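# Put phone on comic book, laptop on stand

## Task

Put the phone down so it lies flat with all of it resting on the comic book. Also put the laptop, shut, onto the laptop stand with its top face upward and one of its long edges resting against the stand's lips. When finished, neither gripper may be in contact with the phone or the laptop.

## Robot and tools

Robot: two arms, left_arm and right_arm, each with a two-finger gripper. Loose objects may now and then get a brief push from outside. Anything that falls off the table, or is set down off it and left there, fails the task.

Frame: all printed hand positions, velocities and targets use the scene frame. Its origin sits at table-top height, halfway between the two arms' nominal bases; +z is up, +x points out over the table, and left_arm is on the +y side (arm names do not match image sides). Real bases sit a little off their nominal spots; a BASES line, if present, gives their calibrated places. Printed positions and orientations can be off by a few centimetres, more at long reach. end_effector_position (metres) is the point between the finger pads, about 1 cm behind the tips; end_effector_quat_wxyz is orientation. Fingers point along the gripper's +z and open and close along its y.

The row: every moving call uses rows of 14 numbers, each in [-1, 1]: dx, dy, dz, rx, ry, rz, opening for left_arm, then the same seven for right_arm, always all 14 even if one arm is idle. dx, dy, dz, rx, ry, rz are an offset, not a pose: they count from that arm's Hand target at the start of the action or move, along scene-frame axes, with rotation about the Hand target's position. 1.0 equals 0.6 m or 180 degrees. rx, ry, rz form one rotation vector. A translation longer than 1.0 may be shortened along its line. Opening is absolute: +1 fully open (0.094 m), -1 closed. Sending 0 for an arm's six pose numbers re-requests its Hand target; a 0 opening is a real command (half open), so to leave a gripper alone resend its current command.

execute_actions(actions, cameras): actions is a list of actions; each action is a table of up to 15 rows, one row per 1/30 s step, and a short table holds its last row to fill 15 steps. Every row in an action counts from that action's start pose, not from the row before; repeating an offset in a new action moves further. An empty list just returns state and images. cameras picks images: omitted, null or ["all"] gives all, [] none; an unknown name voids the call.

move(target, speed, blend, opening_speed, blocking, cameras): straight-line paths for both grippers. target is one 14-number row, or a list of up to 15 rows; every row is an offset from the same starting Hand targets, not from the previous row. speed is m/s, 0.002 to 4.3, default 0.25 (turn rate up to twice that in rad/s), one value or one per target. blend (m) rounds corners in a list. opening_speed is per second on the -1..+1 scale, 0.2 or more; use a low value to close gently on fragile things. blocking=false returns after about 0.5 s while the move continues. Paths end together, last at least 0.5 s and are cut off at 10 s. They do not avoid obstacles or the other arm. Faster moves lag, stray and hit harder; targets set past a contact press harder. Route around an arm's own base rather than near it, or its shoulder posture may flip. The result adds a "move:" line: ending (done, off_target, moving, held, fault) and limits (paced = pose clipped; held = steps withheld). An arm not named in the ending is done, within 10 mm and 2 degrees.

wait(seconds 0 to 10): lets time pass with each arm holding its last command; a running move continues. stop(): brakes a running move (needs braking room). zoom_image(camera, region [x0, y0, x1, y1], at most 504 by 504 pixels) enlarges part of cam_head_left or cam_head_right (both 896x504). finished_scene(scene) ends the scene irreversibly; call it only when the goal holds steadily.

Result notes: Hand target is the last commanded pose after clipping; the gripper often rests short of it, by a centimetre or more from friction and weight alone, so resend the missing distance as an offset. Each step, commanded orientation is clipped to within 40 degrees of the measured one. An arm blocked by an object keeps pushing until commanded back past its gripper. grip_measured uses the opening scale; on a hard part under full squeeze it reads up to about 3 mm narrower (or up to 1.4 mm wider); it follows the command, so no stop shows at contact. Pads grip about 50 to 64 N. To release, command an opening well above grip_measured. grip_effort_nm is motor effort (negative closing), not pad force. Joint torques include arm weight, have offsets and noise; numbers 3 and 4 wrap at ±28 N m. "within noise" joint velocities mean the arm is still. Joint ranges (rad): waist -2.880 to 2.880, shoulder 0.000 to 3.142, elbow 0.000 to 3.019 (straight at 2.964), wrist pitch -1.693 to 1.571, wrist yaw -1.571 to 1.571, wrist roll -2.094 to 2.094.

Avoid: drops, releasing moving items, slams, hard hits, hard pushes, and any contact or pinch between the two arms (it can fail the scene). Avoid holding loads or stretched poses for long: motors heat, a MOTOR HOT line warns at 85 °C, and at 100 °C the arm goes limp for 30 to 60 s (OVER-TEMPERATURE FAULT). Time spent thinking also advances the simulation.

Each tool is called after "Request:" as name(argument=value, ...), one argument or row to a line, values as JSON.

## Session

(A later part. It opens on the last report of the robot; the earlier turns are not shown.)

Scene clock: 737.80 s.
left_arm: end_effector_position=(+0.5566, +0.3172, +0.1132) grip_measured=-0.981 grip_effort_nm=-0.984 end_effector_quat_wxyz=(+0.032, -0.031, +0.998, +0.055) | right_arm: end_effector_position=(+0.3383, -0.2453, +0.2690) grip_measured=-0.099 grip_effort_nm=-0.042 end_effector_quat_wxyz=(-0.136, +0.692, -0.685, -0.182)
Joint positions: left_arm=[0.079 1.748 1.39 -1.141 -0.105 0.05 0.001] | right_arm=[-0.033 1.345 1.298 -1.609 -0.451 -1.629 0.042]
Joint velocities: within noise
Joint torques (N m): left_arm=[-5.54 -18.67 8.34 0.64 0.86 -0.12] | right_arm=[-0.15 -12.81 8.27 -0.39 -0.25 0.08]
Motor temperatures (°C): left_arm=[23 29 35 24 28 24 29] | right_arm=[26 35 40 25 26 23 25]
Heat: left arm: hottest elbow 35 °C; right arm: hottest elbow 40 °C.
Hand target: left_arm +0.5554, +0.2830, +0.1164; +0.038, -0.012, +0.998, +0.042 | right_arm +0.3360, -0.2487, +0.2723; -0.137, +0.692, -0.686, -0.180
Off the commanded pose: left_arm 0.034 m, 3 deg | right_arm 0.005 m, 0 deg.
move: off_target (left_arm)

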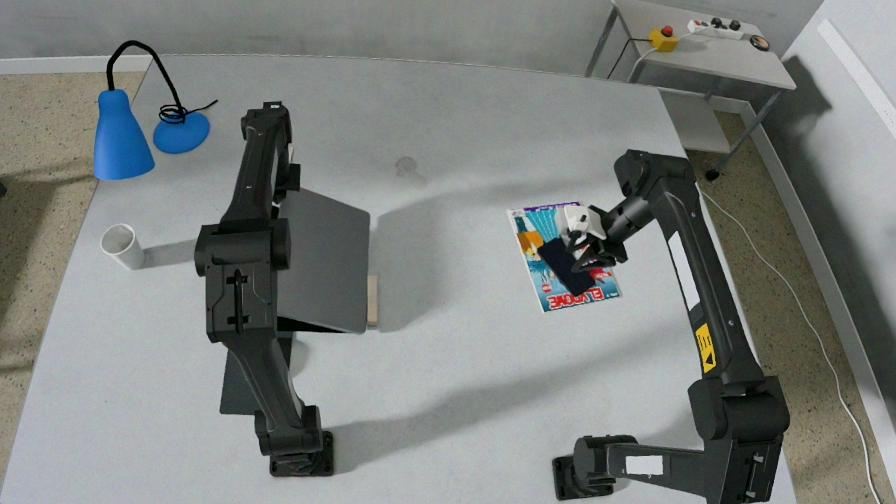

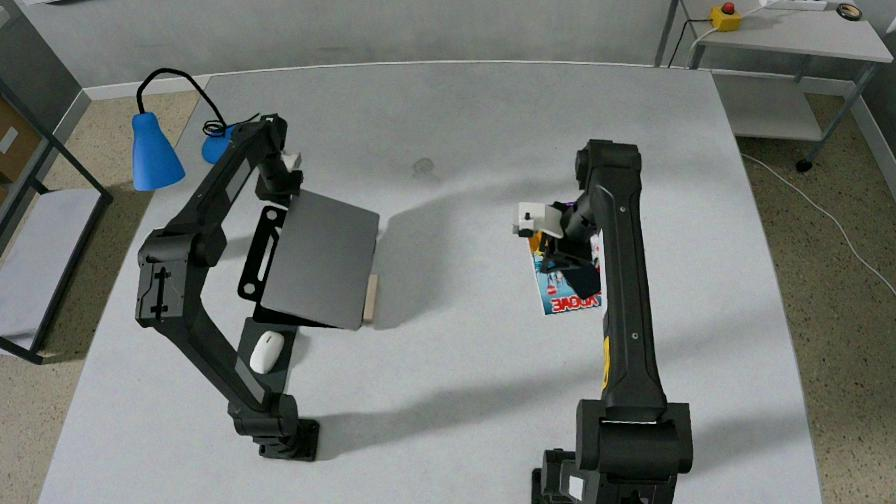

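Request:
move(
  target=[
    [0,0.07,0.0,0,0,0,-1,0,0,0,0,0,0,-0.1],
    [-0.1,0.4,0.25,0,0,0,-1,0,0,0,0,0,0,-0.1],
  ],
  speed=[0.05,0.2],
)

Request:
zoom_image(
  camera="cam_head_left",
  region=[210, 150, 410, 350],
)

Request:
zoom_image(
  camera="cam_head_right",
  region=[210, 150, 410, 350],
)

Request:
zoom_image(
  camera="cam_head_right",
  region=[340, 205, 400, 345],
)

Request:
zoom_image(
  camera="cam_head_left",
  region=[340, 205, 400, 345],
)

Scene clock: 743.93 s.
left_arm: end_effector_position=(+0.4809, +0.5122, +0.2424) grip_measured=-0.981 grip_effort_nm=-0.974 end_effector_quat_wxyz=(+0.015, -0.013, +0.999, +0.031) | right_arm: end_effector_position=(+0.3383, -0.2453, +0.2690) grip_measured=-0.099 grip_effort_nm=-0.037 end_effector_quat_wxyz=(-0.136, +0.692, -0.685, -0.182)
Joint positions: left_arm=[0.499 1.676 1.644 -1.482 -0.04 0.502 0.001] | right_arm=[-0.033 1.345 1.298 -1.609 -0.451 -1.629 0.042]
Joint velocities: within noise
Joint torques (N m): left_arm=[-1.08 -17.49 17.26 0.1 0.15 0.07] | right_arm=[-0.15 -12.86 8.25 -0.39 -0.26 0.08]
Motor temperatures (°C): left_arm=[23 29 35 24 29 24 29] | right_arm=[26 35 40 25 26 23 25]
Heat: left arm: hottest elbow 35 °C; right arm: hottest elbow 40 °C.
Hand target: left_arm +0.4955, +0.5229, +0.2667; +0.038, -0.012, +0.998, +0.042 | right_arm +0.3360, -0.2487, +0.2723; -0.137, +0.692, -0.686, -0.180
Off the commanded pose: left_arm 0.030 m, 3 deg | right_arm 0.005 m, 0 deg.
move: off_target (left_arm)

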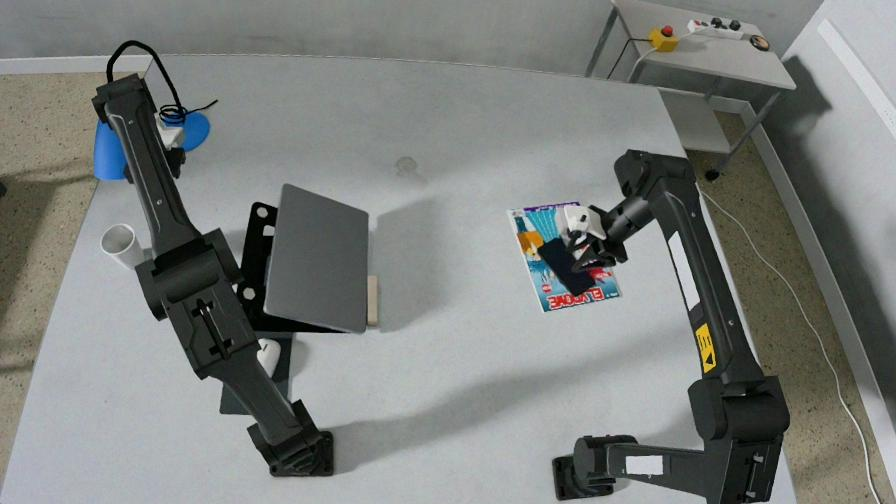

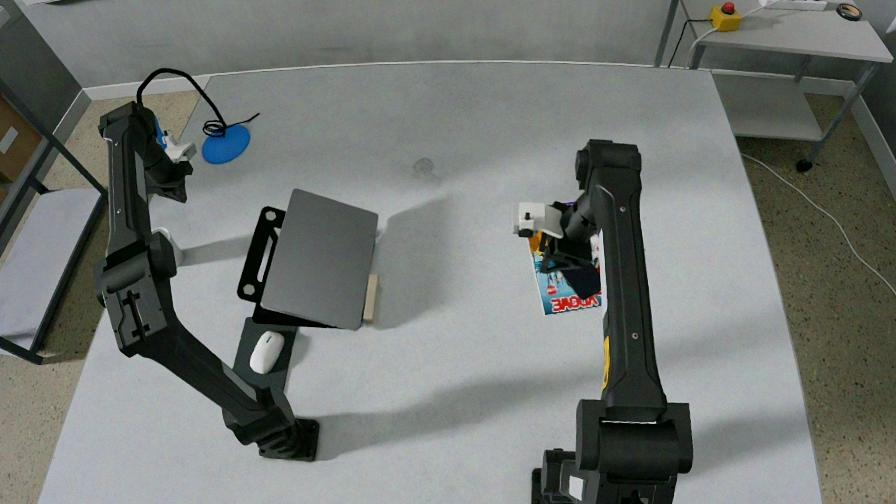

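Scaled by 2.520.

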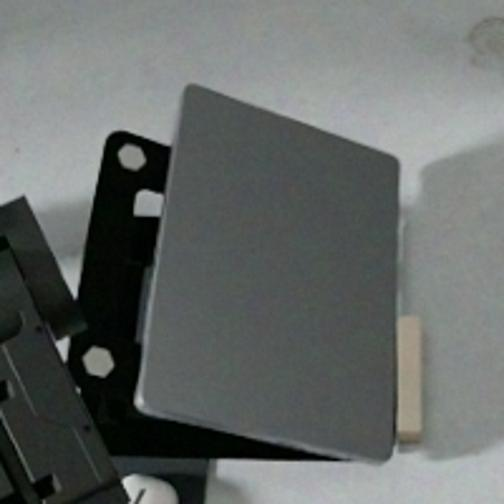

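Scaled by 2.520.

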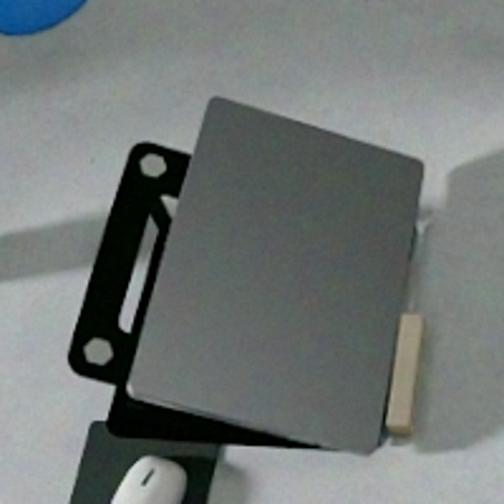

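Scaled by 3.600.

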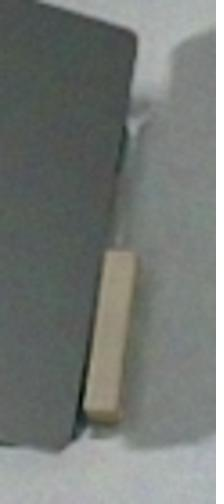

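Scaled by 3.600.

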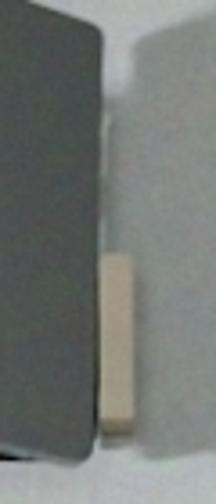

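Request:
zoom_image(
  camera="cam_head_left",
  region=[490, 190, 640, 320],
)

Request:
finished_scene(
  scene=1,
)

Scaled by 3.360.

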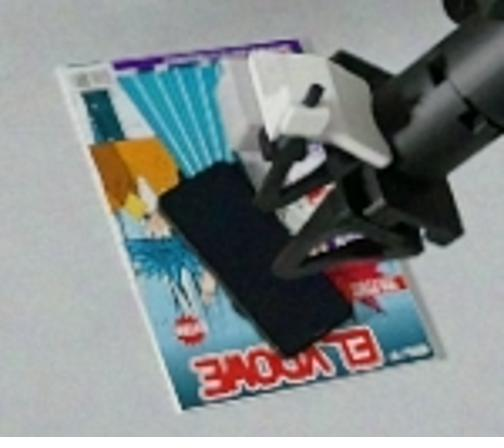

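The scene is finished: the task was done.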